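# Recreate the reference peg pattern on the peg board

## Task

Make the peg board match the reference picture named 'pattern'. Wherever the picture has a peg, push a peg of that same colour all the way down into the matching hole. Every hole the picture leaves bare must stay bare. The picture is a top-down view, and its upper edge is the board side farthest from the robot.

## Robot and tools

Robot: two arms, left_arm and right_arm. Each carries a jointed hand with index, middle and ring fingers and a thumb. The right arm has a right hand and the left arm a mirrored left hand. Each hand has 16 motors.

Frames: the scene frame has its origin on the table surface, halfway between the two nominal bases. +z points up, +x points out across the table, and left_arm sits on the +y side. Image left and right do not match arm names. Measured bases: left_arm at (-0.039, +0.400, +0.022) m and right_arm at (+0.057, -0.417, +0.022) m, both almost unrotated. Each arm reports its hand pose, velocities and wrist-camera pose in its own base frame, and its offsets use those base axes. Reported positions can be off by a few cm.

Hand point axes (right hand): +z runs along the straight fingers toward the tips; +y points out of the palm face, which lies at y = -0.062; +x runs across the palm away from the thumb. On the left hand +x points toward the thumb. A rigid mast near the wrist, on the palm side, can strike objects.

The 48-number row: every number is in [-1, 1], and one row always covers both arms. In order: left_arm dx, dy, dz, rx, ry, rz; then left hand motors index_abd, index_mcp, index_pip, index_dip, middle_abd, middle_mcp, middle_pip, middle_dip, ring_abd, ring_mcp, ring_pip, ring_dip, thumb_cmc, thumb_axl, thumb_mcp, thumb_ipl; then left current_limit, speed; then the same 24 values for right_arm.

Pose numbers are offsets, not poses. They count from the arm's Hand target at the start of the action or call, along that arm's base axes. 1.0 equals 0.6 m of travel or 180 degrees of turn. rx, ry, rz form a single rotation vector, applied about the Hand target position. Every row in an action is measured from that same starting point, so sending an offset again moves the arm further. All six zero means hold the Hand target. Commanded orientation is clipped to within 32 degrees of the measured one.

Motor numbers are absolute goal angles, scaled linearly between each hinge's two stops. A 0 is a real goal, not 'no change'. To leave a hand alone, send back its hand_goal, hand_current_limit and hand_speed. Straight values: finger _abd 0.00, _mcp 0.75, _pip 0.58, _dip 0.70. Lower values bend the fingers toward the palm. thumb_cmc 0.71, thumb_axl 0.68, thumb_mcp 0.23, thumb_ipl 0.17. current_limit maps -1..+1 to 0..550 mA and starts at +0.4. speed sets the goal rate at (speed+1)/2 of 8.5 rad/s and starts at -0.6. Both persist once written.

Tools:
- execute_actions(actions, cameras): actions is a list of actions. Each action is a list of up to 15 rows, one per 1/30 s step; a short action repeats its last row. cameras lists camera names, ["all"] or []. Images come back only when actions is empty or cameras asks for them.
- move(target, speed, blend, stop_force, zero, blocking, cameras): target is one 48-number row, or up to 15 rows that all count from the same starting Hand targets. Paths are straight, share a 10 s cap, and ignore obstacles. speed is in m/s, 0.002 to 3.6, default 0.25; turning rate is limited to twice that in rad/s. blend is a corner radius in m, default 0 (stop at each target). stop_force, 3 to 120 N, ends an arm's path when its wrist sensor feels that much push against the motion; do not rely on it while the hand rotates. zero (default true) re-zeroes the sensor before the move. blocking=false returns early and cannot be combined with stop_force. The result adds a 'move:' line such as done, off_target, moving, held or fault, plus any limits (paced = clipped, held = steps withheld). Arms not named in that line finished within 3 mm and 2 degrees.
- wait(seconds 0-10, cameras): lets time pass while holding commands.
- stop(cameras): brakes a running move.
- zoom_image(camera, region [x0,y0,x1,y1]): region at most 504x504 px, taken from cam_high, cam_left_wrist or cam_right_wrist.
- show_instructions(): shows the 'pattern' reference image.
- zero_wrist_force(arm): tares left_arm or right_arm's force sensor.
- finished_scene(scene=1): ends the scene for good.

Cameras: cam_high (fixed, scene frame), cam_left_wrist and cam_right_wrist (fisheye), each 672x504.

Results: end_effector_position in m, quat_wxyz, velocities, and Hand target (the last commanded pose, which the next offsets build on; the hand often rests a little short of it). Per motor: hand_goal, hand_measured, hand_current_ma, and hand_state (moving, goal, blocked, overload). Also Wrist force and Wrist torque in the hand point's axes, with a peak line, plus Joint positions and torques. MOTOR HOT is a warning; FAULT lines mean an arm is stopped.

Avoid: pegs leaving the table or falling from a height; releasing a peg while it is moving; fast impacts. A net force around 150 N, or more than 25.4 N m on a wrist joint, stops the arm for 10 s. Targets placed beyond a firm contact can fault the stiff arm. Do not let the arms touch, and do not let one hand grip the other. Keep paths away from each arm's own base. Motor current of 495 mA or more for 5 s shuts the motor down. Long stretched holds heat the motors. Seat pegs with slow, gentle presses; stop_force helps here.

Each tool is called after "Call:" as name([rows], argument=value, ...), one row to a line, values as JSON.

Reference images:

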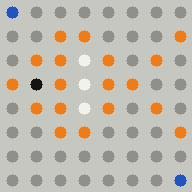

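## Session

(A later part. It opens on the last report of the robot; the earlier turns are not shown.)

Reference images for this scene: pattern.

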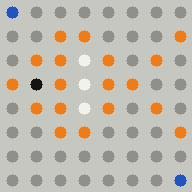

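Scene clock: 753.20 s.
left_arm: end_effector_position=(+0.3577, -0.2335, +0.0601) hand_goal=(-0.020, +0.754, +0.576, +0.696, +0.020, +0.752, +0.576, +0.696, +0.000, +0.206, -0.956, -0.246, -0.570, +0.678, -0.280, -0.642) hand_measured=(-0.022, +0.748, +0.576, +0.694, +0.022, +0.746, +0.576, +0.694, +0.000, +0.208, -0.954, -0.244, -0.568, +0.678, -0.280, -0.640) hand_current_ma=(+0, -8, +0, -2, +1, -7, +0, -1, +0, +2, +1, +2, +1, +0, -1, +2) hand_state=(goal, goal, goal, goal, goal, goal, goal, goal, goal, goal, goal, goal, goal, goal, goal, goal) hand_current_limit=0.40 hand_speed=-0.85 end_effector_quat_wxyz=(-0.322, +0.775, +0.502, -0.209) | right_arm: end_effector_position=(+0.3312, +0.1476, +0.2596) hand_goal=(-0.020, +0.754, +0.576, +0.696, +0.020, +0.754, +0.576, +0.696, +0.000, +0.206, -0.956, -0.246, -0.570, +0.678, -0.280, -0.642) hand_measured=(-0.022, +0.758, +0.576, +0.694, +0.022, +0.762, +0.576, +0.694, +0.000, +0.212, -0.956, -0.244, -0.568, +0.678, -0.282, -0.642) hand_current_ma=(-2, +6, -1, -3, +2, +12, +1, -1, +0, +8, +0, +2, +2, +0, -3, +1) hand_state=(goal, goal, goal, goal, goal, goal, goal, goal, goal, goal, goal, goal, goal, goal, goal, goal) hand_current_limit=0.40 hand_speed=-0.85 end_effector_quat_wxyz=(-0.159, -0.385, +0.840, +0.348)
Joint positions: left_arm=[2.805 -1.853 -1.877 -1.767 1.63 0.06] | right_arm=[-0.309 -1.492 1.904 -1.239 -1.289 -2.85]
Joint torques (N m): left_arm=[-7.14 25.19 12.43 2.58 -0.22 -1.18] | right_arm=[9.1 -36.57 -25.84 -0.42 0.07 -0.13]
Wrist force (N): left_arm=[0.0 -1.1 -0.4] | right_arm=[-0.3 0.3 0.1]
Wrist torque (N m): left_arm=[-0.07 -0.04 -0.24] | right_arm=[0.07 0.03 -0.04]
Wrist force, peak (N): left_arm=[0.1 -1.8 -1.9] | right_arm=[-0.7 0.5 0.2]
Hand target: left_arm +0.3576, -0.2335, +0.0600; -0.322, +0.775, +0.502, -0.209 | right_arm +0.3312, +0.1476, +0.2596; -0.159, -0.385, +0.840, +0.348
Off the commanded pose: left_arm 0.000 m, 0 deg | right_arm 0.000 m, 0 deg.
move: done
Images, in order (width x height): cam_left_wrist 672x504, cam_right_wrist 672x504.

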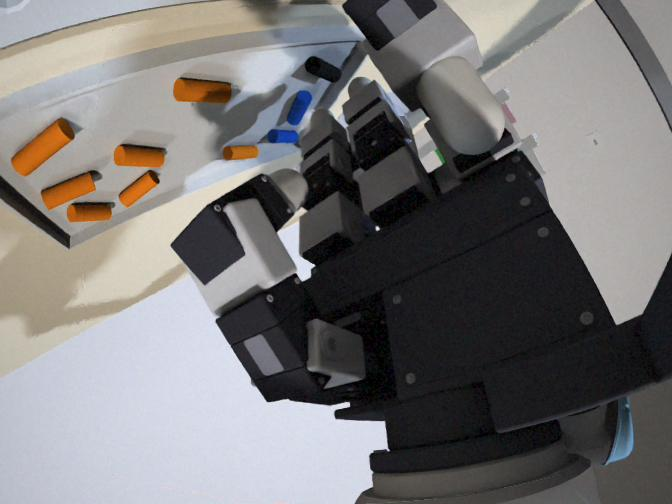

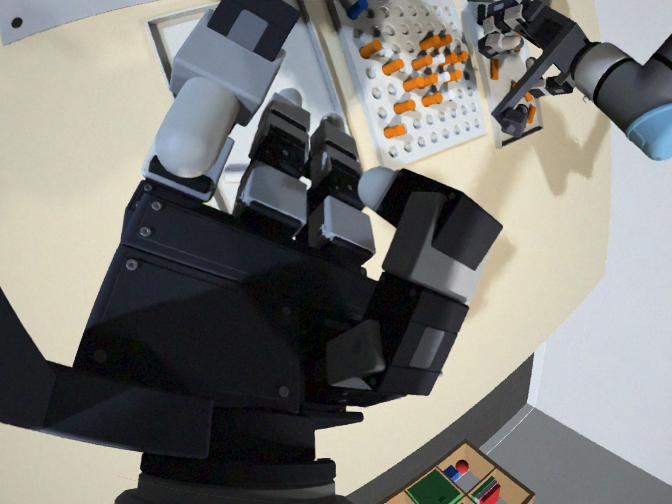

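Call:
move(target=[-0.0092,0.0053,-0.05,0,0,-0.0056,-0.012,0.754,0.576,0.696,0.034,0.752,0.576,0.696,0,0.205,-0.956,-0.246,-0.571,0.678,-0.281,-0.643,0.4,-0.85,0,0,0,0,0,0,-0.02,0.754,0.576,0.696,0.02,0.754,0.576,0.696,0,0.205,-0.956,-0.246,-0.571,0.678,-0.281,-0.643,0.4,-0.85], speed=0.12, cameras=["cam_left_wrist"])

Call:
zoom_image(camera="cam_left_wrist", region=[290, 50, 410, 140])

Scene clock: 756.97 s.
left_arm: end_effector_position=(+0.3521, -0.2303, +0.0299) hand_goal=(-0.012, +0.754, +0.576, +0.696, +0.034, +0.752, +0.576, +0.696, +0.000, +0.206, -0.956, -0.246, -0.570, +0.678, -0.280, -0.642) hand_measured=(-0.014, +0.748, +0.576, +0.694, +0.032, +0.746, +0.576, +0.694, +0.000, +0.208, -0.954, -0.244, -0.568, +0.678, -0.280, -0.640) hand_current_ma=(-2, -8, +0, -2, -2, -7, +0, -1, +0, +2, +1, +2, +1, +0, -1, +2) hand_state=(goal, goal, goal, goal, goal, goal, goal, goal, goal, goal, goal, goal, goal, goal, goal, goal) hand_current_limit=0.40 hand_speed=-0.85 end_effector_quat_wxyz=(-0.324, +0.779, +0.495, -0.206) | right_arm: end_effector_position=(+0.3312, +0.1476, +0.2596) hand_goal=(-0.020, +0.754, +0.576, +0.696, +0.020, +0.754, +0.576, +0.696, +0.000, +0.206, -0.956, -0.246, -0.570, +0.678, -0.280, -0.642) hand_measured=(-0.022, +0.758, +0.576, +0.694, +0.022, +0.762, +0.576, +0.694, +0.000, +0.212, -0.956, -0.244, -0.568, +0.678, -0.282, -0.642) hand_current_ma=(-2, +6, -1, -3, +2, +12, +1, -1, +0, +8, +0, +2, +2, +0, -3, +1) hand_state=(goal, goal, goal, goal, goal, goal, goal, goal, goal, goal, goal, goal, goal, goal, goal, goal) hand_current_limit=0.40 hand_speed=-0.85 end_effector_quat_wxyz=(-0.159, -0.385, +0.840, +0.348)
Joint positions: left_arm=[2.804 -1.884 -1.93 -1.683 1.642 0.071] | right_arm=[-0.309 -1.492 1.904 -1.239 -1.289 -2.85]
Joint torques (N m): left_arm=[-5.62 38.52 25.01 -1.39 -1.55 -0.84] | right_arm=[9.4 -37.16 -26.19 -0.42 -0.04 -0.01]
Wrist force (N): left_arm=[0.0 -1.2 -0.7] | right_arm=[-0.4 0.4 0.0]
Wrist torque (N m): left_arm=[-0.09 -0.05 -0.24] | right_arm=[0.10 0.05 -0.05]
Wrist force, peak (N): left_arm=[-0.1 -1.3 -1.2] | right_arm=[-0.4 0.6 0.3]
Hand target: left_arm +0.3521, -0.2304, +0.0300; -0.323, +0.779, +0.495, -0.206 | right_arm +0.3312, +0.1476, +0.2596; -0.159, -0.385, +0.840, +0.348
Off the commanded pose: left_arm 0.000 m, 0 deg | right_arm 0.000 m, 0 deg.
move: done
Images, in order (width x height): cam_left_wrist 672x504.

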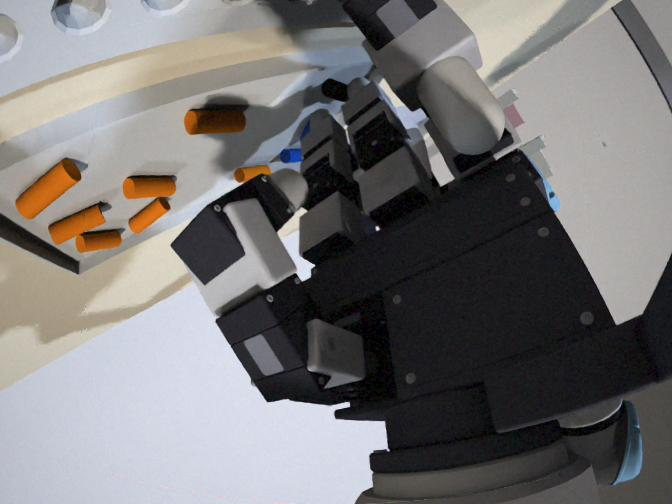

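Scaled by 4.200 from the camera's 672x504 image, which has a finer 960x720 frame.

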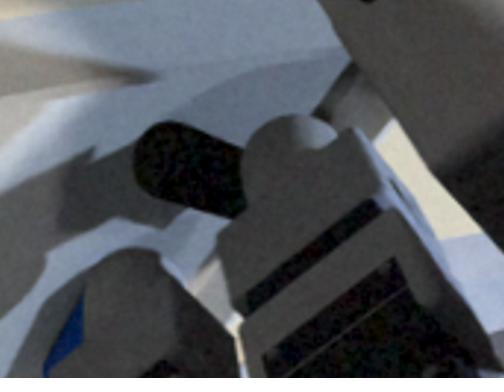

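Call:
move(target=[0,0,-0.03,0,0,0,-0.012,0.754,0.576,0.696,0.034,0.752,0.576,0.696,0,0.205,-0.956,-0.246,-0.571,0.678,-0.281,-0.643,0.4,-0.85,0,0,0,0,0,0,-0.02,0.754,0.576,0.696,0.02,0.754,0.576,0.696,0,0.205,-0.956,-0.246,-0.571,0.678,-0.281,-0.643,0.4,-0.85], speed=0.025, stop_force=3, cameras=["cam_left_wrist"])

Call:
zoom_image(camera="cam_left_wrist", region=[290, 50, 410, 140])

Scene clock: 758.43 s.
left_arm: end_effector_position=(+0.3522, -0.2304, +0.0263) hand_goal=(-0.012, +0.754, +0.576, +0.696, +0.034, +0.752, +0.576, +0.696, +0.000, +0.206, -0.956, -0.246, -0.570, +0.678, -0.280, -0.642) hand_measured=(-0.014, +0.748, +0.576, +0.694, +0.032, +0.746, +0.576, +0.694, +0.000, +0.204, -0.956, -0.244, -0.568, +0.678, -0.280, -0.640) hand_current_ma=(-2, -8, +0, -2, -2, -8, +0, -1, +0, -1, +0, +2, +1, +0, -1, +2) hand_state=(goal, goal, goal, goal, goal, goal, goal, goal, goal, goal, goal, goal, goal, goal, goal, goal) hand_current_limit=0.40 hand_speed=-0.85 end_effector_quat_wxyz=(-0.323, +0.780, +0.495, -0.206) | right_arm: end_effector_position=(+0.3312, +0.1476, +0.2596) hand_goal=(-0.020, +0.754, +0.576, +0.696, +0.020, +0.754, +0.576, +0.696, +0.000, +0.206, -0.956, -0.246, -0.570, +0.678, -0.280, -0.642) hand_measured=(-0.022, +0.758, +0.576, +0.694, +0.022, +0.762, +0.576, +0.694, +0.000, +0.212, -0.956, -0.244, -0.568, +0.678, -0.282, -0.642) hand_current_ma=(-2, +6, -1, -3, +2, +12, +1, -1, +0, +8, +0, +2, +2, +0, -3, +1) hand_state=(goal, goal, goal, goal, goal, goal, goal, goal, goal, goal, goal, goal, goal, goal, goal, goal) hand_current_limit=0.40 hand_speed=-0.85 end_effector_quat_wxyz=(-0.159, -0.385, +0.840, +0.348)
Joint positions: left_arm=[2.804 -1.89 -1.933 -1.674 1.641 0.071] | right_arm=[-0.309 -1.492 1.904 -1.239 -1.289 -2.85]
Joint torques (N m): left_arm=[-2.4 25.7 25.21 2.59 -1.62 -1.12] | right_arm=[10.05 -36.3 -25.53 -0.38 0.13 -0.04]
Wrist force (N): left_arm=[-0.2 -1.1 -0.6] | right_arm=[-0.5 0.2 0.0]
Wrist torque (N m): left_arm=[-0.08 -0.02 -0.26] | right_arm=[0.08 0.05 -0.06]
Wrist force, peak (N): left_arm=[-0.3 -6.4 -3.2] | right_arm=[-0.3 0.5 0.5]
Hand target: left_arm +0.3522, -0.2304, +0.0263; -0.323, +0.779, +0.495, -0.206 (not the last commanded pose) | right_arm +0.3312, +0.1476, +0.2596; -0.159, -0.385, +0.840, +0.348
Off the commanded pose: left_arm 0.014 m, 0 deg | right_arm 0.000 m, 0 deg.
move: contact (left_arm)
Images, in order (width x height): cam_left_wrist 672x504.

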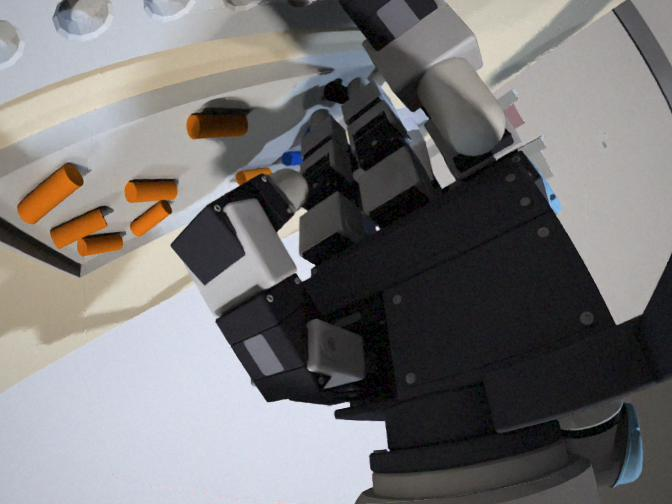

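Scaled by 4.200 from the camera's 672x504 image, which has a finer 960x720 frame.

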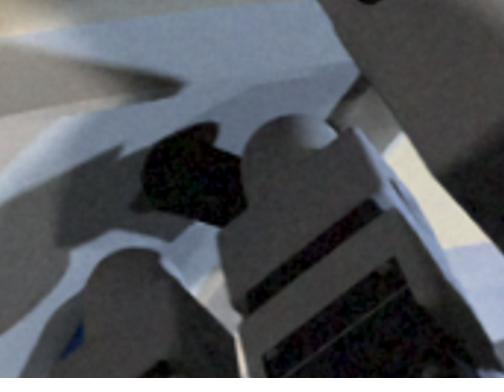

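Call:
move(target=[0,0,0.03,0,0,0,-0.012,0.754,0.576,0.696,0.034,0.752,0.576,0.696,0,-0.45,-0.9,0.6,-0.571,0.678,-0.281,-0.643,0.4,-0.7,0,0,0,0,0,0,-0.02,0.754,0.576,0.696,0.02,0.754,0.576,0.696,0,0.205,-0.956,-0.246,-0.571,0.678,-0.281,-0.643,0.4,-0.85], speed=0.1)

Call:
move(target=[0,0,-0.06,0,0,0,-0.012,0.754,0.576,0.696,0.034,0.752,0.576,0.696,0,-0.45,-0.9,0.6,-0.571,0.678,-0.281,-0.643,0.4,-0.7,0,0,0,0,0,0,-0.02,0.754,0.576,0.696,0.02,0.754,0.576,0.696,0,0.205,-0.956,-0.246,-0.571,0.678,-0.281,-0.643,0.4,-0.85], speed=0.025, stop_force=3, cameras=["cam_left_wrist"])

Call:
zoom_image(camera="cam_left_wrist", region=[290, 50, 410, 140])

Scene clock: 762.57 s.
left_arm: end_effector_position=(+0.3522, -0.2304, +0.0443) hand_goal=(-0.012, +0.754, +0.576, +0.696, +0.034, +0.752, +0.576, +0.696, +0.000, -0.450, -0.900, +0.600, -0.570, +0.678, -0.280, -0.642) hand_measured=(-0.014, +0.748, +0.576, +0.694, +0.032, +0.746, +0.576, +0.694, +0.000, -0.436, -0.900, +0.598, -0.568, +0.678, -0.280, -0.640) hand_current_ma=(-2, -8, +0, -2, -2, -8, +0, -1, +0, +21, +0, -2, +1, +0, -1, +2) hand_state=(goal, goal, goal, goal, goal, goal, goal, goal, goal, goal, goal, goal, goal, goal, goal, goal) hand_current_limit=0.40 hand_speed=-0.70 end_effector_quat_wxyz=(-0.323, +0.780, +0.495, -0.206) | right_arm: end_effector_position=(+0.3312, +0.1476, +0.2596) hand_goal=(-0.020, +0.754, +0.576, +0.696, +0.020, +0.754, +0.576, +0.696, +0.000, +0.206, -0.956, -0.246, -0.570, +0.678, -0.280, -0.642) hand_measured=(-0.022, +0.758, +0.576, +0.694, +0.022, +0.762, +0.576, +0.694, +0.000, +0.212, -0.956, -0.244, -0.568, +0.678, -0.282, -0.642) hand_current_ma=(-2, +6, -1, -3, +2, +12, +1, -1, +0, +8, +0, +2, +2, +0, -3, +1) hand_state=(goal, goal, goal, goal, goal, goal, goal, goal, goal, goal, goal, goal, goal, goal, goal, goal) hand_current_limit=0.40 hand_speed=-0.85 end_effector_quat_wxyz=(-0.159, -0.385, +0.840, +0.348)
Joint positions: left_arm=[2.804 -1.862 -1.914 -1.72 1.641 0.071] | right_arm=[-0.309 -1.492 1.904 -1.239 -1.289 -2.85]
Joint torques (N m): left_arm=[-3.12 20.2 11.15 2.35 0.18 -1] | right_arm=[9.63 -36.8 -26.18 -0.21 -0.14 -0.16]
Wrist force (N): left_arm=[0.0 -0.9 -0.2] | right_arm=[-0.3 0.5 0.1]
Wrist torque (N m): left_arm=[-0.06 -0.03 -0.26] | right_arm=[0.10 0.04 -0.03]
Wrist force, peak (N): left_arm=[0.2 -3.2 -1.5] | right_arm=[-0.3 0.8 0.3]
Hand target: left_arm +0.3522, -0.2304, +0.0443; -0.323, +0.779, +0.495, -0.206 | right_arm +0.3312, +0.1476, +0.2596; -0.159, -0.385, +0.840, +0.348
Off the commanded pose: left_arm 0.000 m, 0 deg | right_arm 0.000 m, 0 deg.
move: done

Scene clock: 764.77 s.
left_arm: end_effector_position=(+0.3522, -0.2304, +0.0169) hand_goal=(-0.012, +0.754, +0.576, +0.696, +0.034, +0.752, +0.576, +0.696, +0.000, -0.450, -0.900, +0.600, -0.570, +0.678, -0.280, -0.642) hand_measured=(-0.014, +0.754, +0.580, +0.698, +0.032, +0.752, +0.582, +0.698, +0.000, -0.436, -0.900, +0.598, -0.568, +0.678, -0.280, -0.640) hand_current_ma=(+0, +0, +4, +1, -1, +0, +5, +2, +0, +20, +0, -2, +1, +0, +0, +2) hand_state=(goal, goal, goal, goal, goal, goal, goal, goal, goal, goal, goal, goal, goal, goal, goal, goal) hand_current_limit=0.40 hand_speed=-0.70 end_effector_quat_wxyz=(-0.323, +0.779, +0.495, -0.206) | right_arm: end_effector_position=(+0.3312, +0.1476, +0.2596) hand_goal=(-0.020, +0.754, +0.576, +0.696, +0.020, +0.754, +0.576, +0.696, +0.000, +0.206, -0.956, -0.246, -0.570, +0.678, -0.280, -0.642) hand_measured=(-0.022, +0.758, +0.576, +0.694, +0.022, +0.762, +0.576, +0.694, +0.000, +0.212, -0.956, -0.244, -0.568, +0.678, -0.282, -0.642) hand_current_ma=(-2, +6, -1, -3, +2, +12, +1, -1, +0, +8, +0, +2, +2, +0, -3, +1) hand_state=(goal, goal, goal, goal, goal, goal, goal, goal, goal, goal, goal, goal, goal, goal, goal, goal) hand_current_limit=0.40 hand_speed=-0.85 end_effector_quat_wxyz=(-0.159, -0.385, +0.840, +0.348)
Joint positions: left_arm=[2.804 -1.905 -1.943 -1.649 1.641 0.071] | right_arm=[-0.309 -1.492 1.904 -1.239 -1.289 -2.85]
Joint torques (N m): left_arm=[-2.59 34.8 25.55 2.83 0.87 -0.91] | right_arm=[9.31 -37.54 -25.81 -0.27 -0.09 0.14]
Wrist force (N): left_arm=[0.0 -1.7 -0.5] | right_arm=[-0.5 0.4 0.3]
Wrist torque (N m): left_arm=[-0.01 -0.05 -0.24] | right_arm=[0.06 0.05 -0.06]
Wrist force, peak (N): left_arm=[0.1 -2.9 -3.7] | right_arm=[-0.4 0.7 0.3]
Hand target: left_arm +0.3522, -0.2304, +0.0169; -0.323, +0.779, +0.495, -0.206 (not the last commanded pose) | right_arm +0.3312, +0.1476, +0.2596; -0.159, -0.385, +0.840, +0.348
Off the commanded pose: left_arm 0.009 m, 0 deg | right_arm 0.000 m, 0 deg.
move: contact (left_arm)
Images, in order (width x height): cam_left_wrist 672x504.

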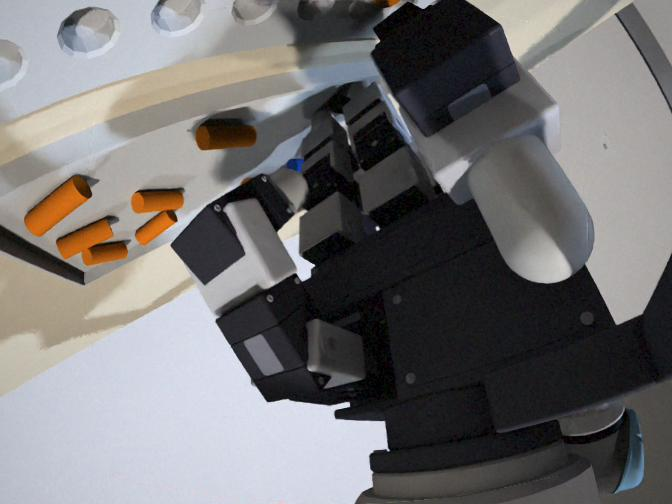

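Scaled by 4.200 from the camera's 672x504 image, which has a finer 960x720 frame.

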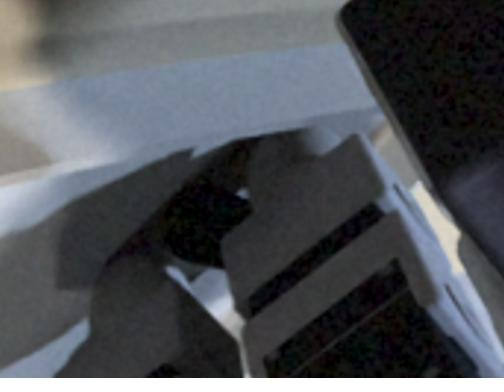

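Call:
move([
  [0,0,0,0,0,0,-0.08,0.754,0.576,0.696,0.08,0.752,0.576,0.696,0,-0.45,-0.9,0.6,-0.571,0.678,-0.281,-0.643,0.4,-0.92,0,0,0,0,0,0,-0.02,0.754,0.576,0.696,0.02,0.754,0.576,0.696,0,0.205,-0.956,-0.246,-0.571,0.678,-0.281,-0.643,0.4,-0.85],
  [0,0,0,0,0,0,-0.18,0.754,0.576,0.696,0.18,0.752,0.576,0.696,0,-0.45,-0.9,0.6,-0.571,0.678,-0.281,-0.643,0.4,-0.8,0,0,0,0,0,0,-0.02,0.754,0.576,0.696,0.02,0.754,0.576,0.696,0,0.205,-0.956,-0.246,-0.571,0.678,-0.281,-0.643,0.4,-0.85],
  [0,0,0.28,0,0,0,-0.18,0.754,0.576,0.696,0.18,0.752,0.576,0.696,0,-0.45,-0.9,0.6,-0.571,0.678,-0.281,-0.643,0.4,-0.8,0,0,0,0,0,0,-0.02,0.754,0.576,0.696,0.02,0.754,0.576,0.696,0,0.205,-0.956,-0.246,-0.571,0.678,-0.281,-0.643,0.4,-0.85],
  [0.0267,-0.071,0.34,-0.5459,-0.126,-0.4415,-0.18,0.754,0.576,0.696,0.18,0.752,0.576,0.696,0,-0.45,-0.9,0.6,-0.571,0.678,-0.281,-0.643,0.4,-0.8,0,0,0,0,0,0,-0.02,0.754,0.576,0.696,0.02,0.754,0.576,0.696,0,0.205,-0.956,-0.246,-0.571,0.678,-0.281,-0.643,0.4,-0.85],
  [0.0267,-0.071,0.2352,-0.5459,-0.126,-0.4415,-0.18,0.754,0.576,0.696,0.18,0.752,0.576,0.696,0,-0.45,-0.9,0.6,-0.571,0.678,-0.281,-0.643,0.4,-0.8,0,0,0,0,0,0,-0.02,0.754,0.576,0.696,0.02,0.754,0.576,0.696,0,0.205,-0.956,-0.246,-0.571,0.678,-0.281,-0.643,0.4,-0.85],
], speed=[0.1,0.1,0.3,0.5,0.15], blend=[0,0,0.03,0.01,0], cameras=["cam_left_wrist"])

Call:
zoom_image(camera="cam_left_wrist", region=[290, 40, 410, 130])

Scene clock: 770.43 s.
left_arm: end_effector_position=(+0.3682, -0.2730, +0.1580) hand_goal=(-0.180, +0.754, +0.576, +0.696, +0.180, +0.752, +0.576, +0.696, +0.000, -0.450, -0.900, +0.600, -0.570, +0.678, -0.280, -0.642) hand_measured=(-0.060, +0.752, +0.570, +0.692, +0.070, +0.756, +0.576, +0.696, +0.000, -0.440, -0.900, +0.598, -0.568, +0.678, -0.282, -0.640) hand_current_ma=(+329, -2, -6, -3, -291, +5, +0, -1, +0, +14, +0, -2, +1, +0, -1, +2) hand_state=(blocked, goal, goal, goal, blocked, goal, goal, goal, goal, goal, goal, goal, goal, goal, goal, goal) hand_current_limit=0.40 hand_speed=-0.80 end_effector_quat_wxyz=(+0.360, +0.871, -0.309, -0.127) | right_arm: end_effector_position=(+0.3312, +0.1476, +0.2596) hand_goal=(-0.020, +0.754, +0.576, +0.696, +0.020, +0.754, +0.576, +0.696, +0.000, +0.206, -0.956, -0.246, -0.570, +0.678, -0.280, -0.642) hand_measured=(-0.022, +0.758, +0.576, +0.694, +0.022, +0.762, +0.576, +0.694, +0.000, +0.212, -0.956, -0.244, -0.568, +0.678, -0.282, -0.642) hand_current_ma=(-2, +6, -1, -3, +2, +12, +1, -1, +0, +8, +0, +2, +2, +0, -3, +1) hand_state=(goal, goal, goal, goal, goal, goal, goal, goal, goal, goal, goal, goal, goal, goal, goal, goal) hand_current_limit=0.40 hand_speed=-0.85 end_effector_quat_wxyz=(-0.159, -0.385, +0.840, +0.348)
Joint positions: left_arm=[3.239 -1.813 -2.044 -1.465 1.043 2.52] | right_arm=[-0.309 -1.492 1.904 -1.239 -1.289 -2.85]
Joint torques (N m): left_arm=[-7.56 25.15 19.75 2.77 -2.92 -1.23] | right_arm=[9.2 -36.84 -26.04 -0.36 -0.21 -0.04]
Wrist force (N): left_arm=[0.0 1.0 -1.9] | right_arm=[-0.3 0.4 0.1]
Wrist torque (N m): left_arm=[0.29 -0.11 0.33] | right_arm=[0.10 0.02 -0.03]
Wrist force, peak (N): left_arm=[-0.3 1.8 -3.1] | right_arm=[-0.4 0.6 0.4]
Hand target: left_arm +0.3682, -0.2730, +0.1580; +0.360, +0.871, -0.309, -0.127 | right_arm +0.3312, +0.1476, +0.2596; -0.159, -0.385, +0.840, +0.348
Off the commanded pose: left_arm 0.000 m, 0 deg | right_arm 0.000 m, 0 deg.
move: done
Images, in order (width x height): cam_left_wrist 672x504.

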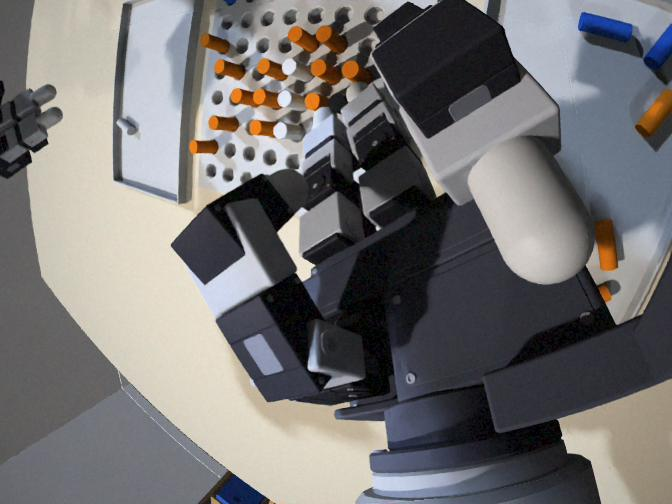

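Scaled by 4.200 from the camera's 672x504 image, which has a finer 960x720 frame.

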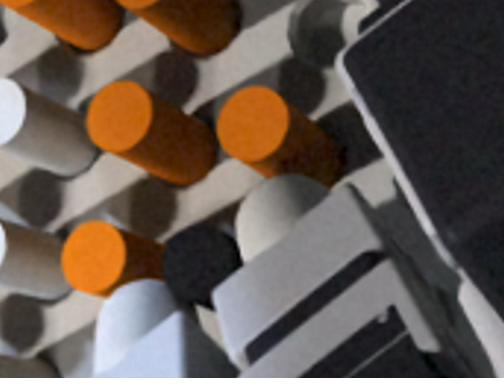

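Call:
move(target=[-0.0007,0.0005,-0.04,0,0,0,-0.18,0.754,0.576,0.696,0.18,0.752,0.576,0.696,0,-0.45,-0.9,0.6,-0.571,0.678,-0.281,-0.643,0.4,-0.8,0,0,0,0,0,0,-0.02,0.754,0.576,0.696,0.02,0.754,0.576,0.696,0,0.205,-0.956,-0.246,-0.571,0.678,-0.281,-0.643,0.4,-0.85], speed=0.02, stop_force=3)

Scene clock: 772.50 s.
left_arm: end_effector_position=(+0.3680, -0.2729, +0.1468) hand_goal=(-0.180, +0.754, +0.576, +0.696, +0.180, +0.752, +0.576, +0.696, +0.000, -0.450, -0.900, +0.600, -0.570, +0.678, -0.280, -0.642) hand_measured=(-0.060, +0.744, +0.566, +0.690, +0.070, +0.744, +0.566, +0.692, +0.000, -0.440, -0.900, +0.598, -0.568, +0.678, -0.282, -0.640) hand_current_ma=(+329, -13, -12, -6, -291, -8, -12, -4, +0, +14, +0, -2, +1, +0, -2, +2) hand_state=(blocked, goal, goal, goal, blocked, goal, goal, goal, goal, goal, goal, goal, goal, goal, goal, goal) hand_current_limit=0.40 hand_speed=-0.80 end_effector_quat_wxyz=(+0.360, +0.871, -0.309, -0.127) | right_arm: end_effector_position=(+0.3312, +0.1476, +0.2596) hand_goal=(-0.020, +0.754, +0.576, +0.696, +0.020, +0.754, +0.576, +0.696, +0.000, +0.206, -0.956, -0.246, -0.570, +0.678, -0.280, -0.642) hand_measured=(-0.022, +0.758, +0.576, +0.694, +0.022, +0.762, +0.576, +0.694, +0.000, +0.212, -0.956, -0.244, -0.568, +0.678, -0.282, -0.642) hand_current_ma=(-2, +6, -1, -3, +2, +12, +1, -1, +0, +8, +0, +2, +2, +0, -3, +1) hand_state=(goal, goal, goal, goal, goal, goal, goal, goal, goal, goal, goal, goal, goal, goal, goal, goal) hand_current_limit=0.40 hand_speed=-0.85 end_effector_quat_wxyz=(-0.159, -0.385, +0.840, +0.348)
Joint positions: left_arm=[3.24 -1.833 -2.056 -1.434 1.043 2.521] | right_arm=[-0.309 -1.492 1.904 -1.239 -1.289 -2.85]
Joint torques (N m): left_arm=[-5.23 35.9 24.59 2.75 -2.98 -0.36] | right_arm=[9.63 -36.29 -26.46 -0.4 -0.38 -0.11]
Wrist force (N): left_arm=[0.2 1.3 -2.5] | right_arm=[-0.5 0.4 0.2]
Wrist torque (N m): left_arm=[0.24 -0.13 0.34] | right_arm=[0.08 0.05 -0.06]
Wrist force, peak (N): left_arm=[0.2 2.7 -5.3] | right_arm=[-0.6 0.4 0.4]
Hand target: left_arm +0.3680, -0.2729, +0.1468; +0.360, +0.871, -0.309, -0.127 (not the last commanded pose) | right_arm +0.3312, +0.1476, +0.2596; -0.159, -0.385, +0.840, +0.348
Off the commanded pose: left_arm 0.013 m, 0 deg | right_arm 0.000 m, 0 deg.
move: contact (left_arm)

Call:
move([
  [0,0,0.002,0,0,0,-0.02,0.754,0.576,0.696,0.02,0.752,0.576,0.696,0,-0.45,-0.9,0.6,-0.571,0.678,-0.281,-0.643,0.4,-0.85,0,0,0,0,0,0,-0.02,0.754,0.576,0.696,0.02,0.754,0.576,0.696,0,0.205,-0.956,-0.246,-0.571,0.678,-0.281,-0.643,0.4,-0.85],
  [0,0,0.1387,0,0,0,-0.02,0.754,0.576,0.696,0.02,0.752,0.576,0.696,0,-0.45,-0.9,0.6,-0.571,0.678,-0.281,-0.643,0.4,-0.85,0,0,0,0,0,0,-0.02,0.754,0.576,0.696,0.02,0.754,0.576,0.696,0,0.205,-0.956,-0.246,-0.571,0.678,-0.281,-0.643,0.4,-0.85],
  [0.0588,0.2778,0.1387,0.5461,0.1397,0.4522,-0.02,0.754,0.576,0.696,0.02,0.752,0.576,0.696,0,-0.45,-0.9,0.6,-0.571,0.678,-0.281,-0.643,0.4,-0.85,0,0,0,0,0,0,-0.02,0.754,0.576,0.696,0.02,0.754,0.576,0.696,0,0.205,-0.956,-0.246,-0.571,0.678,-0.281,-0.643,0.4,-0.85],
  [0.0588,0.2778,-0.1697,0.5461,0.1397,0.4522,-0.02,0.754,0.576,0.696,0.02,0.752,0.576,0.696,0,-0.45,-0.9,0.6,-0.571,0.678,-0.281,-0.643,0.4,-0.85,0,0,0,0,0,0,-0.02,0.754,0.576,0.696,0.02,0.754,0.576,0.696,0,0.205,-0.956,-0.246,-0.571,0.678,-0.281,-0.643,0.4,-0.85],
], speed=[0.03,0.2,0.5,0.25], blend=[0,0.02,0.03,0], cameras=["cam_left_wrist","cam_right_wrist"])

Call:
zoom_image(camera="cam_left_wrist", region=[270, 30, 390, 120])

Call:
zoom_image(camera="cam_right_wrist", region=[380, 0, 500, 90])

Scene clock: 778.50 s.
left_arm: end_effector_position=(+0.4033, -0.1062, +0.0451) hand_goal=(-0.020, +0.754, +0.576, +0.696, +0.020, +0.752, +0.576, +0.696, +0.000, -0.450, -0.900, +0.600, -0.570, +0.678, -0.280, -0.642) hand_measured=(-0.022, +0.748, +0.576, +0.694, +0.022, +0.746, +0.576, +0.694, +0.000, -0.440, -0.900, +0.598, -0.568, +0.678, -0.280, -0.640) hand_current_ma=(+0, -8, +0, -2, +1, -7, +0, -2, +0, +14, +0, -2, +1, +0, -1, +2) hand_state=(goal, goal, goal, goal, goal, goal, goal, goal, goal, goal, goal, goal, goal, goal, goal, goal) hand_current_limit=0.40 hand_speed=-0.85 end_effector_quat_wxyz=(-0.318, +0.768, +0.514, -0.213) | right_arm: end_effector_position=(+0.3312, +0.1476, +0.2596) hand_goal=(-0.020, +0.754, +0.576, +0.696, +0.020, +0.754, +0.576, +0.696, +0.000, +0.206, -0.956, -0.246, -0.570, +0.678, -0.280, -0.642) hand_measured=(-0.022, +0.758, +0.576, +0.694, +0.022, +0.762, +0.576, +0.694, +0.000, +0.212, -0.956, -0.244, -0.568, +0.678, -0.282, -0.642) hand_current_ma=(-2, +6, -1, -3, +2, +12, +1, -1, +0, +8, +0, +2, +2, +0, -3, +1) hand_state=(goal, goal, goal, goal, goal, goal, goal, goal, goal, goal, goal, goal, goal, goal, goal, goal) hand_current_limit=0.40 hand_speed=-0.85 end_effector_quat_wxyz=(-0.159, -0.385, +0.840, +0.348)
Joint positions: left_arm=[3.075 -1.842 -1.945 -1.686 1.798 0.234] | right_arm=[-0.309 -1.492 1.904 -1.239 -1.289 -2.85]
Joint torques (N m): left_arm=[-2.22 21.85 12.19 2.78 -1.64 1.67] | right_arm=[8.68 -36.43 -25.98 -0.33 -0.52 -0.1]
Wrist force (N): left_arm=[0.2 -0.9 -0.7] | right_arm=[-0.3 0.4 0.2]
Wrist torque (N m): left_arm=[-0.02 -0.04 -0.24] | right_arm=[0.09 0.03 -0.04]
Wrist force, peak (N): left_arm=[0.3 1.7 -2.8] | right_arm=[-0.5 0.6 0.1]
Hand target: left_arm +0.4033, -0.1062, +0.0450; -0.318, +0.768, +0.514, -0.213 | right_arm +0.3312, +0.1476, +0.2596; -0.159, -0.385, +0.840, +0.348
Off the commanded pose: left_arm 0.000 m, 0 deg | right_arm 0.000 m, 0 deg.
move: done
Images, in order (width x height): cam_left_wrist 672x504, cam_right_wrist 672x504.

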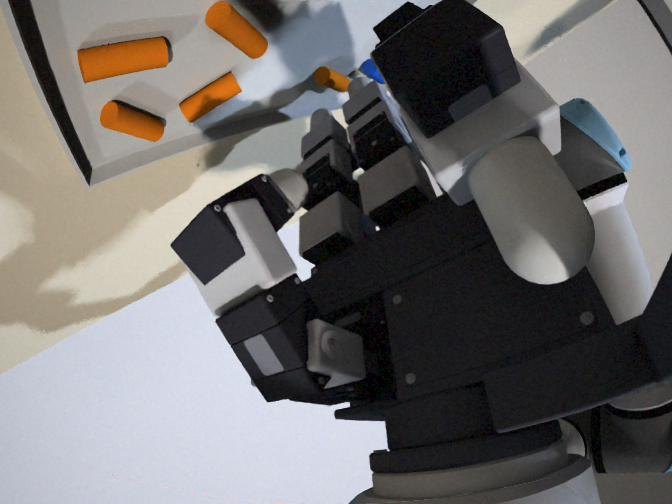

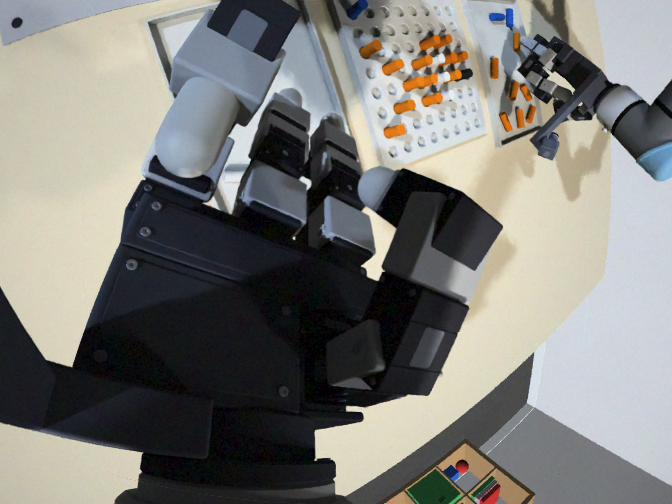

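Scaled by 4.200 from the camera's 672x504 image, which has a finer 960x720 frame.

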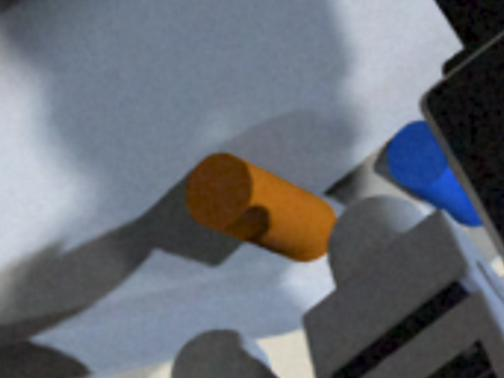

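Scaled by 4.200 from the camera's 672x504 image, which has a finer 960x720 frame.

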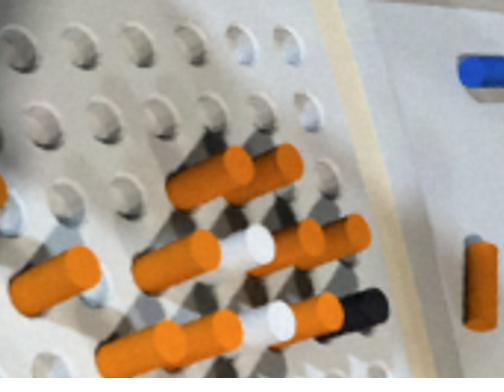

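Call:
move(target=[0,0,-0.06,0,0,0,-0.02,0.754,0.576,0.696,0.02,0.752,0.576,0.696,0,-0.45,-0.9,0.6,-0.571,0.678,-0.281,-0.643,0.4,-0.85,0,0,0,0,0,0,-0.02,0.754,0.576,0.696,0.02,0.754,0.576,0.696,0,0.205,-0.956,-0.246,-0.571,0.678,-0.281,-0.643,0.4,-0.85], speed=0.03, stop_force=3, cameras=["cam_left_wrist"])

Call:
zoom_image(camera="cam_left_wrist", region=[290, 50, 410, 140])

Call:
move([
  [0,0,0,0,0,0,-0.08,0.754,0.576,0.696,0.08,0.752,0.576,0.696,0,-0.45,-0.9,0.6,-0.571,0.678,-0.281,-0.643,0.4,-0.92,0,0,0,0,0,0,-0.02,0.754,0.576,0.696,0.02,0.754,0.576,0.696,0,0.205,-0.956,-0.246,-0.571,0.678,-0.281,-0.643,0.4,-0.85],
  [0,0,0,0,0,0,-0.18,0.754,0.576,0.696,0.18,0.752,0.576,0.696,0,-0.45,-0.9,0.6,-0.571,0.678,-0.281,-0.643,0.4,-0.8,0,0,0,0,0,0,-0.02,0.754,0.576,0.696,0.02,0.754,0.576,0.696,0,0.205,-0.956,-0.246,-0.571,0.678,-0.281,-0.643,0.4,-0.85],
  [0,0,0.28,0,0,0,-0.18,0.754,0.576,0.696,0.18,0.752,0.576,0.696,0,-0.45,-0.9,0.6,-0.571,0.678,-0.281,-0.643,0.4,-0.8,0,0,0,0,0,0,-0.02,0.754,0.576,0.696,0.02,0.754,0.576,0.696,0,0.205,-0.956,-0.246,-0.571,0.678,-0.281,-0.643,0.4,-0.85],
  [-0.0637,-0.2282,0.34,-0.5461,-0.1397,-0.4522,-0.18,0.754,0.576,0.696,0.18,0.752,0.576,0.696,0,-0.45,-0.9,0.6,-0.571,0.678,-0.281,-0.643,0.4,-0.8,0,0,0,0,0,0,-0.02,0.754,0.576,0.696,0.02,0.754,0.576,0.696,0,0.205,-0.956,-0.246,-0.571,0.678,-0.281,-0.643,0.4,-0.85],
  [-0.0637,-0.2282,0.2333,-0.5461,-0.1397,-0.4522,-0.18,0.754,0.576,0.696,0.18,0.752,0.576,0.696,0,-0.45,-0.9,0.6,-0.571,0.678,-0.281,-0.643,0.4,-0.8,0,0,0,0,0,0,-0.02,0.754,0.576,0.696,0.02,0.754,0.576,0.696,0,0.205,-0.956,-0.246,-0.571,0.678,-0.281,-0.643,0.4,-0.85],
], speed=[0.1,0.1,0.3,0.5,0.15], blend=[0,0,0.03,0.01,0], cameras=["cam_left_wrist"])

Call:
zoom_image(camera="cam_left_wrist", region=[290, 40, 410, 130])

Scene clock: 782.50 s.
left_arm: end_effector_position=(+0.4033, -0.1062, +0.0179) hand_goal=(-0.020, +0.754, +0.576, +0.696, +0.020, +0.752, +0.576, +0.696, +0.000, -0.450, -0.900, +0.600, -0.570, +0.678, -0.280, -0.642) hand_measured=(-0.022, +0.748, +0.576, +0.696, +0.022, +0.746, +0.576, +0.696, +0.000, -0.440, -0.900, +0.598, -0.568, +0.678, -0.280, -0.640) hand_current_ma=(+0, -6, +0, +0, +1, -5, +0, +0, +0, +14, +0, -2, +1, +0, +0, +2) hand_state=(goal, goal, goal, goal, goal, goal, goal, goal, goal, goal, goal, goal, goal, goal, goal, goal) hand_current_limit=0.40 hand_speed=-0.85 end_effector_quat_wxyz=(-0.318, +0.768, +0.514, -0.213) | right_arm: end_effector_position=(+0.3312, +0.1476, +0.2596) hand_goal=(-0.020, +0.754, +0.576, +0.696, +0.020, +0.754, +0.576, +0.696, +0.000, +0.206, -0.956, -0.246, -0.570, +0.678, -0.280, -0.642) hand_measured=(-0.022, +0.758, +0.576, +0.694, +0.022, +0.762, +0.576, +0.694, +0.000, +0.212, -0.956, -0.244, -0.568, +0.678, -0.282, -0.642) hand_current_ma=(-2, +6, -1, -3, +2, +12, +1, -1, +0, +8, +0, +2, +2, +0, -3, +1) hand_state=(goal, goal, goal, goal, goal, goal, goal, goal, goal, goal, goal, goal, goal, goal, goal, goal) hand_current_limit=0.40 hand_speed=-0.85 end_effector_quat_wxyz=(-0.159, -0.385, +0.840, +0.348)
Joint positions: left_arm=[3.075 -1.885 -1.973 -1.614 1.798 0.234] | right_arm=[-0.309 -1.492 1.904 -1.239 -1.289 -2.85]
Joint torques (N m): left_arm=[-8.15 22.62 26.08 2.63 -1.8 0.56] | right_arm=[9.18 -36.63 -25.81 -0.27 -0.44 -0.01]
Wrist force (N): left_arm=[0.1 -1.2 -0.6] | right_arm=[-0.2 0.5 0.3]
Wrist torque (N m): left_arm=[-0.06 -0.04 -0.24] | right_arm=[0.08 0.01 -0.03]
Wrist force, peak (N): left_arm=[0.1 -2.3 -2.9] | right_arm=[-0.5 0.6 0.2]
Hand target: left_arm +0.4033, -0.1062, +0.0179; -0.318, +0.768, +0.514, -0.213 (not the last commanded pose) | right_arm +0.3312, +0.1476, +0.2596; -0.159, -0.385, +0.840, +0.348
Off the commanded pose: left_arm 0.009 m, 0 deg | right_arm 0.000 m, 0 deg.
move: contact (left_arm)
Images, in order (width x height): cam_left_wrist 672x504.

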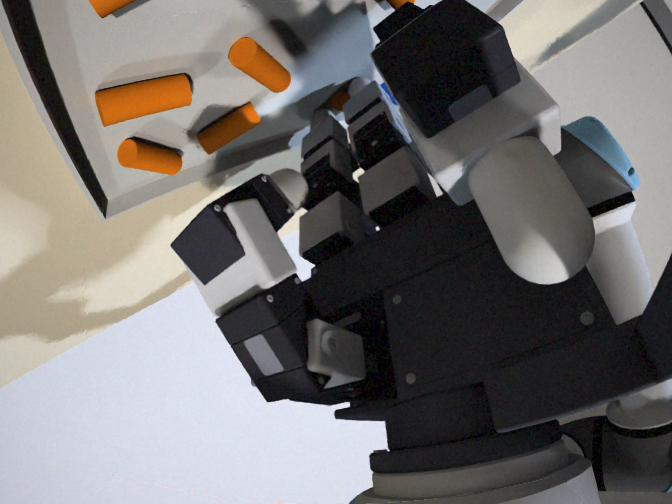

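Scaled by 4.200 from the camera's 672x504 image, which has a finer 960x720 frame.

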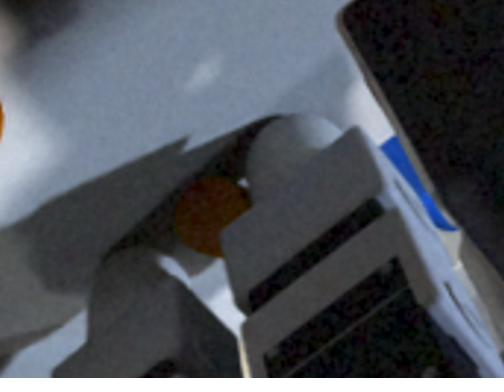

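Scene clock: 787.40 s.
left_arm: end_effector_position=(+0.3651, -0.2431, +0.1579) hand_goal=(-0.180, +0.754, +0.576, +0.696, +0.180, +0.752, +0.576, +0.696, +0.000, -0.450, -0.900, +0.600, -0.570, +0.678, -0.280, -0.642) hand_measured=(-0.066, +0.756, +0.574, +0.696, +0.064, +0.758, +0.576, +0.694, +0.000, -0.440, -0.900, +0.598, -0.568, +0.678, -0.282, -0.640) hand_current_ma=(+308, +1, -2, +0, -315, +7, +0, -1, +0, +14, +0, -2, +1, +0, -1, +2) hand_state=(blocked, goal, goal, goal, blocked, goal, goal, goal, goal, goal, goal, goal, goal, goal, goal, goal) hand_current_limit=0.40 hand_speed=-0.80 end_effector_quat_wxyz=(+0.360, +0.871, -0.309, -0.127) | right_arm: end_effector_position=(+0.3312, +0.1476, +0.2596) hand_goal=(-0.020, +0.754, +0.576, +0.696, +0.020, +0.754, +0.576, +0.696, +0.000, +0.206, -0.956, -0.246, -0.570, +0.678, -0.280, -0.642) hand_measured=(-0.022, +0.758, +0.576, +0.694, +0.022, +0.762, +0.576, +0.694, +0.000, +0.212, -0.956, -0.244, -0.568, +0.678, -0.282, -0.642) hand_current_ma=(-2, +6, -1, -3, +2, +12, +1, -1, +0, +8, +0, +2, +2, +0, -3, +1) hand_state=(goal, goal, goal, goal, goal, goal, goal, goal, goal, goal, goal, goal, goal, goal, goal, goal) hand_current_limit=0.40 hand_speed=-0.85 end_effector_quat_wxyz=(-0.159, -0.385, +0.840, +0.348)
Joint positions: left_arm=[3.302 -1.798 -2.058 -1.496 1.08 2.579] | right_arm=[-0.309 -1.492 1.904 -1.239 -1.289 -2.85]
Joint torques (N m): left_arm=[-8.89 24.86 19.06 2.34 -2.82 -1.09] | right_arm=[8.45 -36.39 -26.05 -0.3 -0.53 -0.12]
Wrist force (N): left_arm=[0.2 0.5 -1.5] | right_arm=[-0.5 0.4 0.0]
Wrist torque (N m): left_arm=[0.26 -0.10 0.34] | right_arm=[0.08 0.05 -0.06]
Wrist force, peak (N): left_arm=[0.1 -2.5 -1.4] | right_arm=[-0.6 0.4 0.5]
Hand target: left_arm +0.3651, -0.2431, +0.1579; +0.360, +0.871, -0.309, -0.127 | right_arm +0.3312, +0.1476, +0.2596; -0.159, -0.385, +0.840, +0.348
Off the commanded pose: left_arm 0.000 m, 0 deg | right_arm 0.000 m, 0 deg.
move: done
Images, in order (width x height): cam_left_wrist 672x504.

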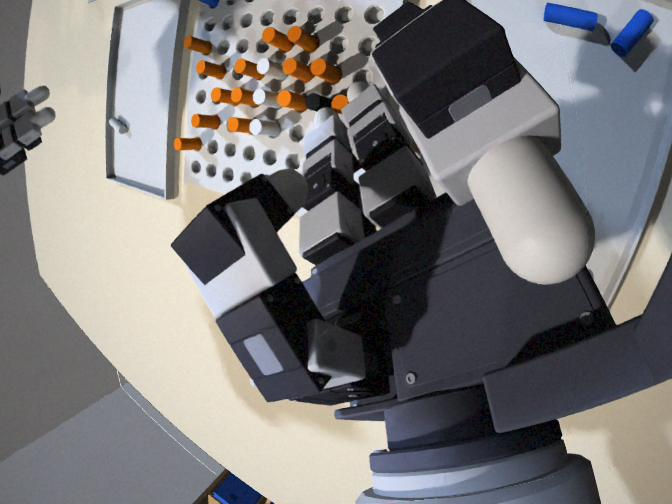

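Scaled by 4.200 from the camera's 672x504 image, which has a finer 960x720 frame.

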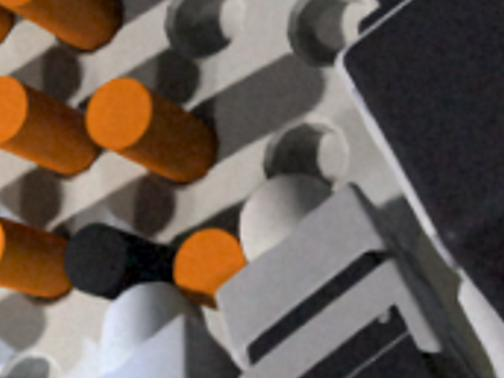

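Call:
move(target=[0,0,-0.04,0,0,0,-0.18,0.754,0.576,0.696,0.18,0.752,0.576,0.696,0,-0.45,-0.9,0.6,-0.571,0.678,-0.281,-0.643,0.4,-0.8,0,0,0,0,0,0,-0.02,0.754,0.576,0.696,0.02,0.754,0.576,0.696,0,0.205,-0.956,-0.246,-0.571,0.678,-0.281,-0.643,0.4,-0.85], speed=0.02, stop_force=3, cameras=["cam_left_wrist"])

Call:
zoom_image(camera="cam_left_wrist", region=[290, 40, 410, 130])

Scene clock: 789.43 s.
left_arm: end_effector_position=(+0.3651, -0.2431, +0.1511) hand_goal=(-0.180, +0.754, +0.576, +0.696, +0.180, +0.752, +0.576, +0.696, +0.000, -0.450, -0.900, +0.600, -0.570, +0.678, -0.280, -0.642) hand_measured=(-0.066, +0.748, +0.568, +0.692, +0.064, +0.750, +0.568, +0.694, +0.000, -0.440, -0.900, +0.598, -0.568, +0.678, -0.282, -0.640) hand_current_ma=(+308, -8, -9, -4, -315, -2, -8, -2, +0, +14, +0, -2, +1, +0, -2, +2) hand_state=(blocked, goal, goal, goal, blocked, goal, goal, goal, goal, goal, goal, goal, goal, goal, goal, goal) hand_current_limit=0.40 hand_speed=-0.80 end_effector_quat_wxyz=(+0.360, +0.871, -0.309, -0.127) | right_arm: end_effector_position=(+0.3312, +0.1476, +0.2596) hand_goal=(-0.020, +0.754, +0.576, +0.696, +0.020, +0.754, +0.576, +0.696, +0.000, +0.206, -0.956, -0.246, -0.570, +0.678, -0.280, -0.642) hand_measured=(-0.022, +0.758, +0.576, +0.694, +0.022, +0.762, +0.576, +0.694, +0.000, +0.212, -0.956, -0.244, -0.568, +0.678, -0.282, -0.642) hand_current_ma=(-2, +6, -1, -3, +2, +12, +1, -1, +0, +8, +0, +2, +2, +0, -3, +1) hand_state=(goal, goal, goal, goal, goal, goal, goal, goal, goal, goal, goal, goal, goal, goal, goal, goal) hand_current_limit=0.40 hand_speed=-0.85 end_effector_quat_wxyz=(-0.159, -0.385, +0.840, +0.348)
Joint positions: left_arm=[3.302 -1.81 -2.065 -1.477 1.08 2.579] | right_arm=[-0.309 -1.492 1.904 -1.239 -1.289 -2.85]
Joint torques (N m): left_arm=[-7.88 35.34 24.79 2.93 -2.38 -0.73] | right_arm=[8.73 -36.63 -26.34 -0.41 -0.63 -0.07]
Wrist force (N): left_arm=[0.0 1.3 -2.1] | right_arm=[-0.1 0.4 0.0]
Wrist torque (N m): left_arm=[0.28 -0.11 0.31] | right_arm=[0.10 0.01 -0.02]
Wrist force, peak (N): left_arm=[0.2 2.5 -4.8] | right_arm=[-0.5 0.6 0.4]
Hand target: left_arm +0.3651, -0.2431, +0.1511; +0.360, +0.871, -0.309, -0.127 (not the last commanded pose) | right_arm +0.3312, +0.1476, +0.2596; -0.159, -0.385, +0.840, +0.348
Off the commanded pose: left_arm 0.017 m, 0 deg | right_arm 0.000 m, 0 deg.
move: contact (left_arm)
Images, in order (width x height): cam_left_wrist 672x504.

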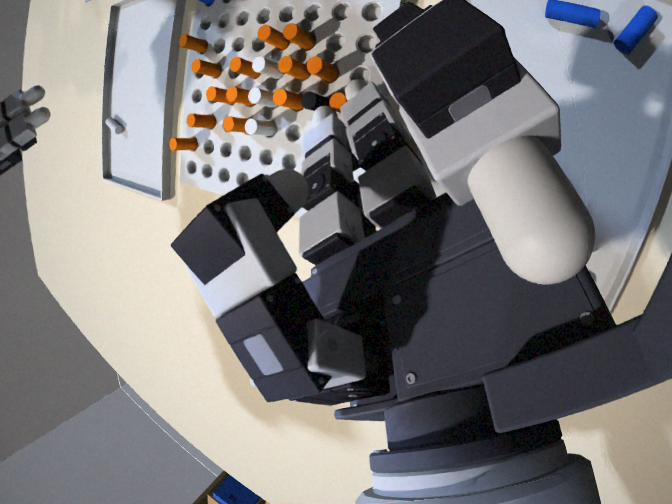

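Scaled by 4.200 from the camera's 672x504 image, which has a finer 960x720 frame.

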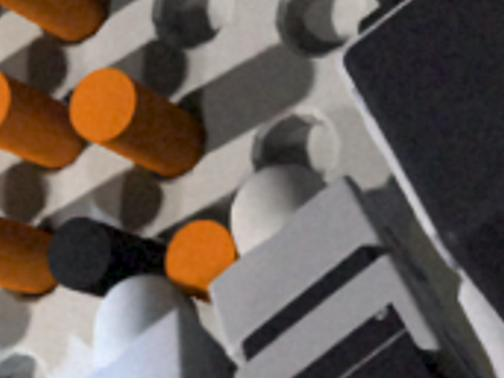

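Call:
move([
  [0,0,0.002,0,0,0,-0.02,0.754,0.576,0.696,0.02,0.752,0.576,0.696,0,-0.45,-0.9,0.6,-0.571,0.678,-0.281,-0.643,0.4,-0.85,0,0,0,0,0,0,-0.02,0.754,0.576,0.696,0.02,0.754,0.576,0.696,0,0.205,-0.956,-0.246,-0.571,0.678,-0.281,-0.643,0.4,-0.85],
  [0,0,0.1315,0,0,0,-0.02,0.754,0.576,0.696,0.02,0.752,0.576,0.696,0,-0.45,-0.9,0.6,-0.571,0.678,-0.281,-0.643,0.4,-0.85,0,0,0,0,0,0,-0.02,0.754,0.576,0.696,0.02,0.754,0.576,0.696,0,0.205,-0.956,-0.246,-0.571,0.678,-0.281,-0.643,0.4,-0.85],
  [0.2303,0.1017,0.1315,0.5436,0.0812,0.4052,-0.02,0.754,0.576,0.696,0.02,0.752,0.576,0.696,0,-0.45,-0.9,0.6,-0.571,0.678,-0.281,-0.643,0.4,-0.85,0,0,0,0,0,0,-0.02,0.754,0.576,0.696,0.02,0.754,0.576,0.696,0,0.205,-0.956,-0.246,-0.571,0.678,-0.281,-0.643,0.4,-0.85],
  [0.2303,0.1017,-0.1518,0.5436,0.0812,0.4052,-0.02,0.754,0.576,0.696,0.02,0.752,0.576,0.696,0,-0.45,-0.9,0.6,-0.571,0.678,-0.281,-0.643,0.4,-0.85,0,0,0,0,0,0,-0.02,0.754,0.576,0.696,0.02,0.754,0.576,0.696,0,0.205,-0.956,-0.246,-0.571,0.678,-0.281,-0.643,0.4,-0.85],
], speed=[0.03,0.2,0.5,0.25], blend=[0,0.02,0.03,0], cameras=["cam_left_wrist","cam_right_wrist"])

Call:
zoom_image(camera="cam_left_wrist", region=[270, 20, 390, 110])

Call:
zoom_image(camera="cam_right_wrist", region=[380, 20, 500, 110])

Scene clock: 795.17 s.
left_arm: end_effector_position=(+0.5032, -0.1821, +0.0601) hand_goal=(-0.020, +0.754, +0.576, +0.696, +0.020, +0.752, +0.576, +0.696, +0.000, -0.450, -0.900, +0.600, -0.570, +0.678, -0.280, -0.642) hand_measured=(-0.022, +0.748, +0.576, +0.694, +0.022, +0.746, +0.576, +0.694, +0.000, -0.440, -0.900, +0.598, -0.568, +0.678, -0.280, -0.640) hand_current_ma=(-1, -8, +0, -2, +1, -8, -1, -2, +0, +14, +0, -2, +1, +0, -1, +2) hand_state=(goal, goal, goal, goal, goal, goal, goal, goal, goal, goal, goal, goal, goal, goal, goal, goal) hand_current_limit=0.40 hand_speed=-0.85 end_effector_quat_wxyz=(-0.338, +0.816, +0.433, -0.180) | right_arm: end_effector_position=(+0.3312, +0.1476, +0.2596) hand_goal=(-0.020, +0.754, +0.576, +0.696, +0.020, +0.754, +0.576, +0.696, +0.000, +0.206, -0.956, -0.246, -0.570, +0.678, -0.280, -0.642) hand_measured=(-0.022, +0.758, +0.576, +0.694, +0.022, +0.762, +0.576, +0.694, +0.000, +0.212, -0.956, -0.244, -0.568, +0.678, -0.282, -0.642) hand_current_ma=(-2, +6, -1, -3, +2, +12, +1, -1, +0, +8, +0, +2, +2, +0, -3, +1) hand_state=(goal, goal, goal, goal, goal, goal, goal, goal, goal, goal, goal, goal, goal, goal, goal, goal) hand_current_limit=0.40 hand_speed=-0.85 end_effector_quat_wxyz=(-0.159, -0.385, +0.840, +0.348)
Joint positions: left_arm=[2.933 -2.058 -1.582 -1.82 1.841 0.281] | right_arm=[-0.309 -1.492 1.904 -1.239 -1.289 -2.85]
Joint torques (N m): left_arm=[5.54 36.33 14.63 2.66 -0.73 1.54] | right_arm=[9.85 -36.67 -26.47 -0.34 -0.94 -0.06]
Wrist force (N): left_arm=[0.2 -1.4 -0.4] | right_arm=[-0.3 0.4 0.1]
Wrist torque (N m): left_arm=[-0.10 -0.06 -0.25] | right_arm=[0.09 0.04 -0.04]
Wrist force, peak (N): left_arm=[0.3 1.4 -2.8] | right_arm=[-0.7 0.5 0.1]
Hand target: left_arm +0.5032, -0.1821, +0.0600; -0.338, +0.816, +0.433, -0.180 | right_arm +0.3312, +0.1476, +0.2596; -0.159, -0.385, +0.840, +0.348
Off the commanded pose: left_arm 0.000 m, 0 deg | right_arm 0.000 m, 0 deg.
move: done
Images, in order (width x height): cam_left_wrist 672x504, cam_right_wrist 672x504.

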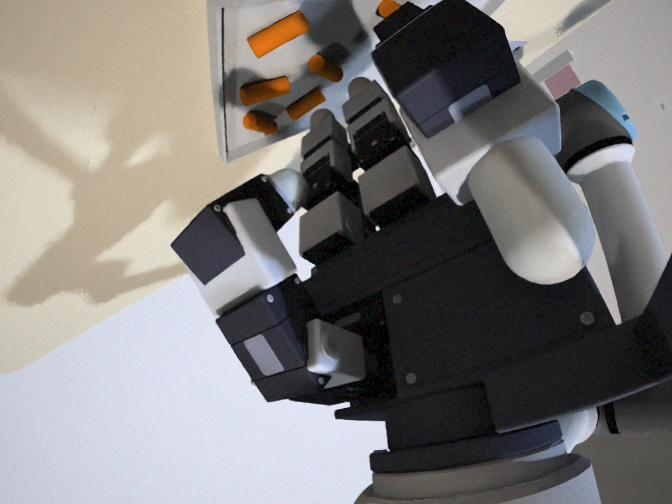

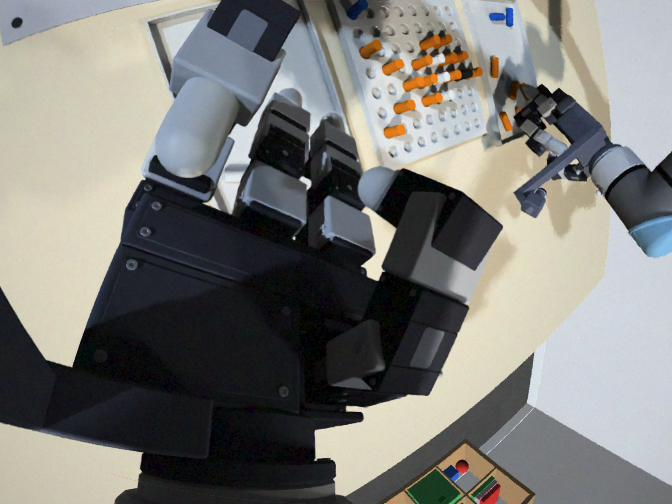

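Scaled by 4.200 from the camera's 672x504 image, which has a finer 960x720 frame.

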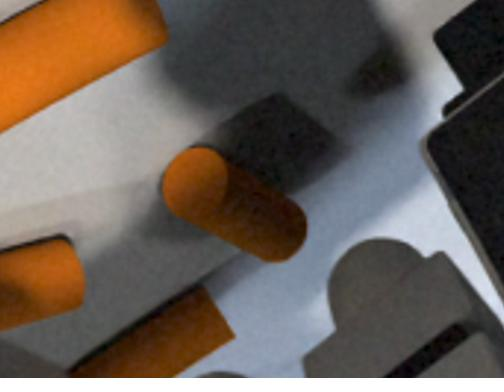

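Scaled by 4.200 from the camera's 672x504 image, which has a finer 960x720 frame.

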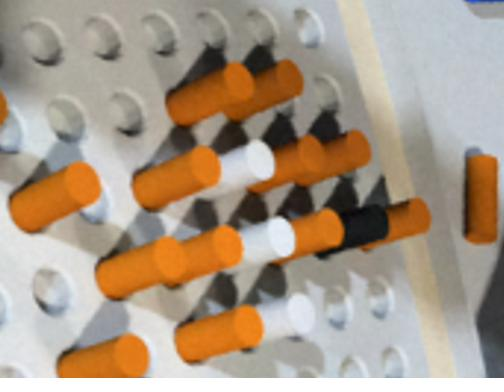

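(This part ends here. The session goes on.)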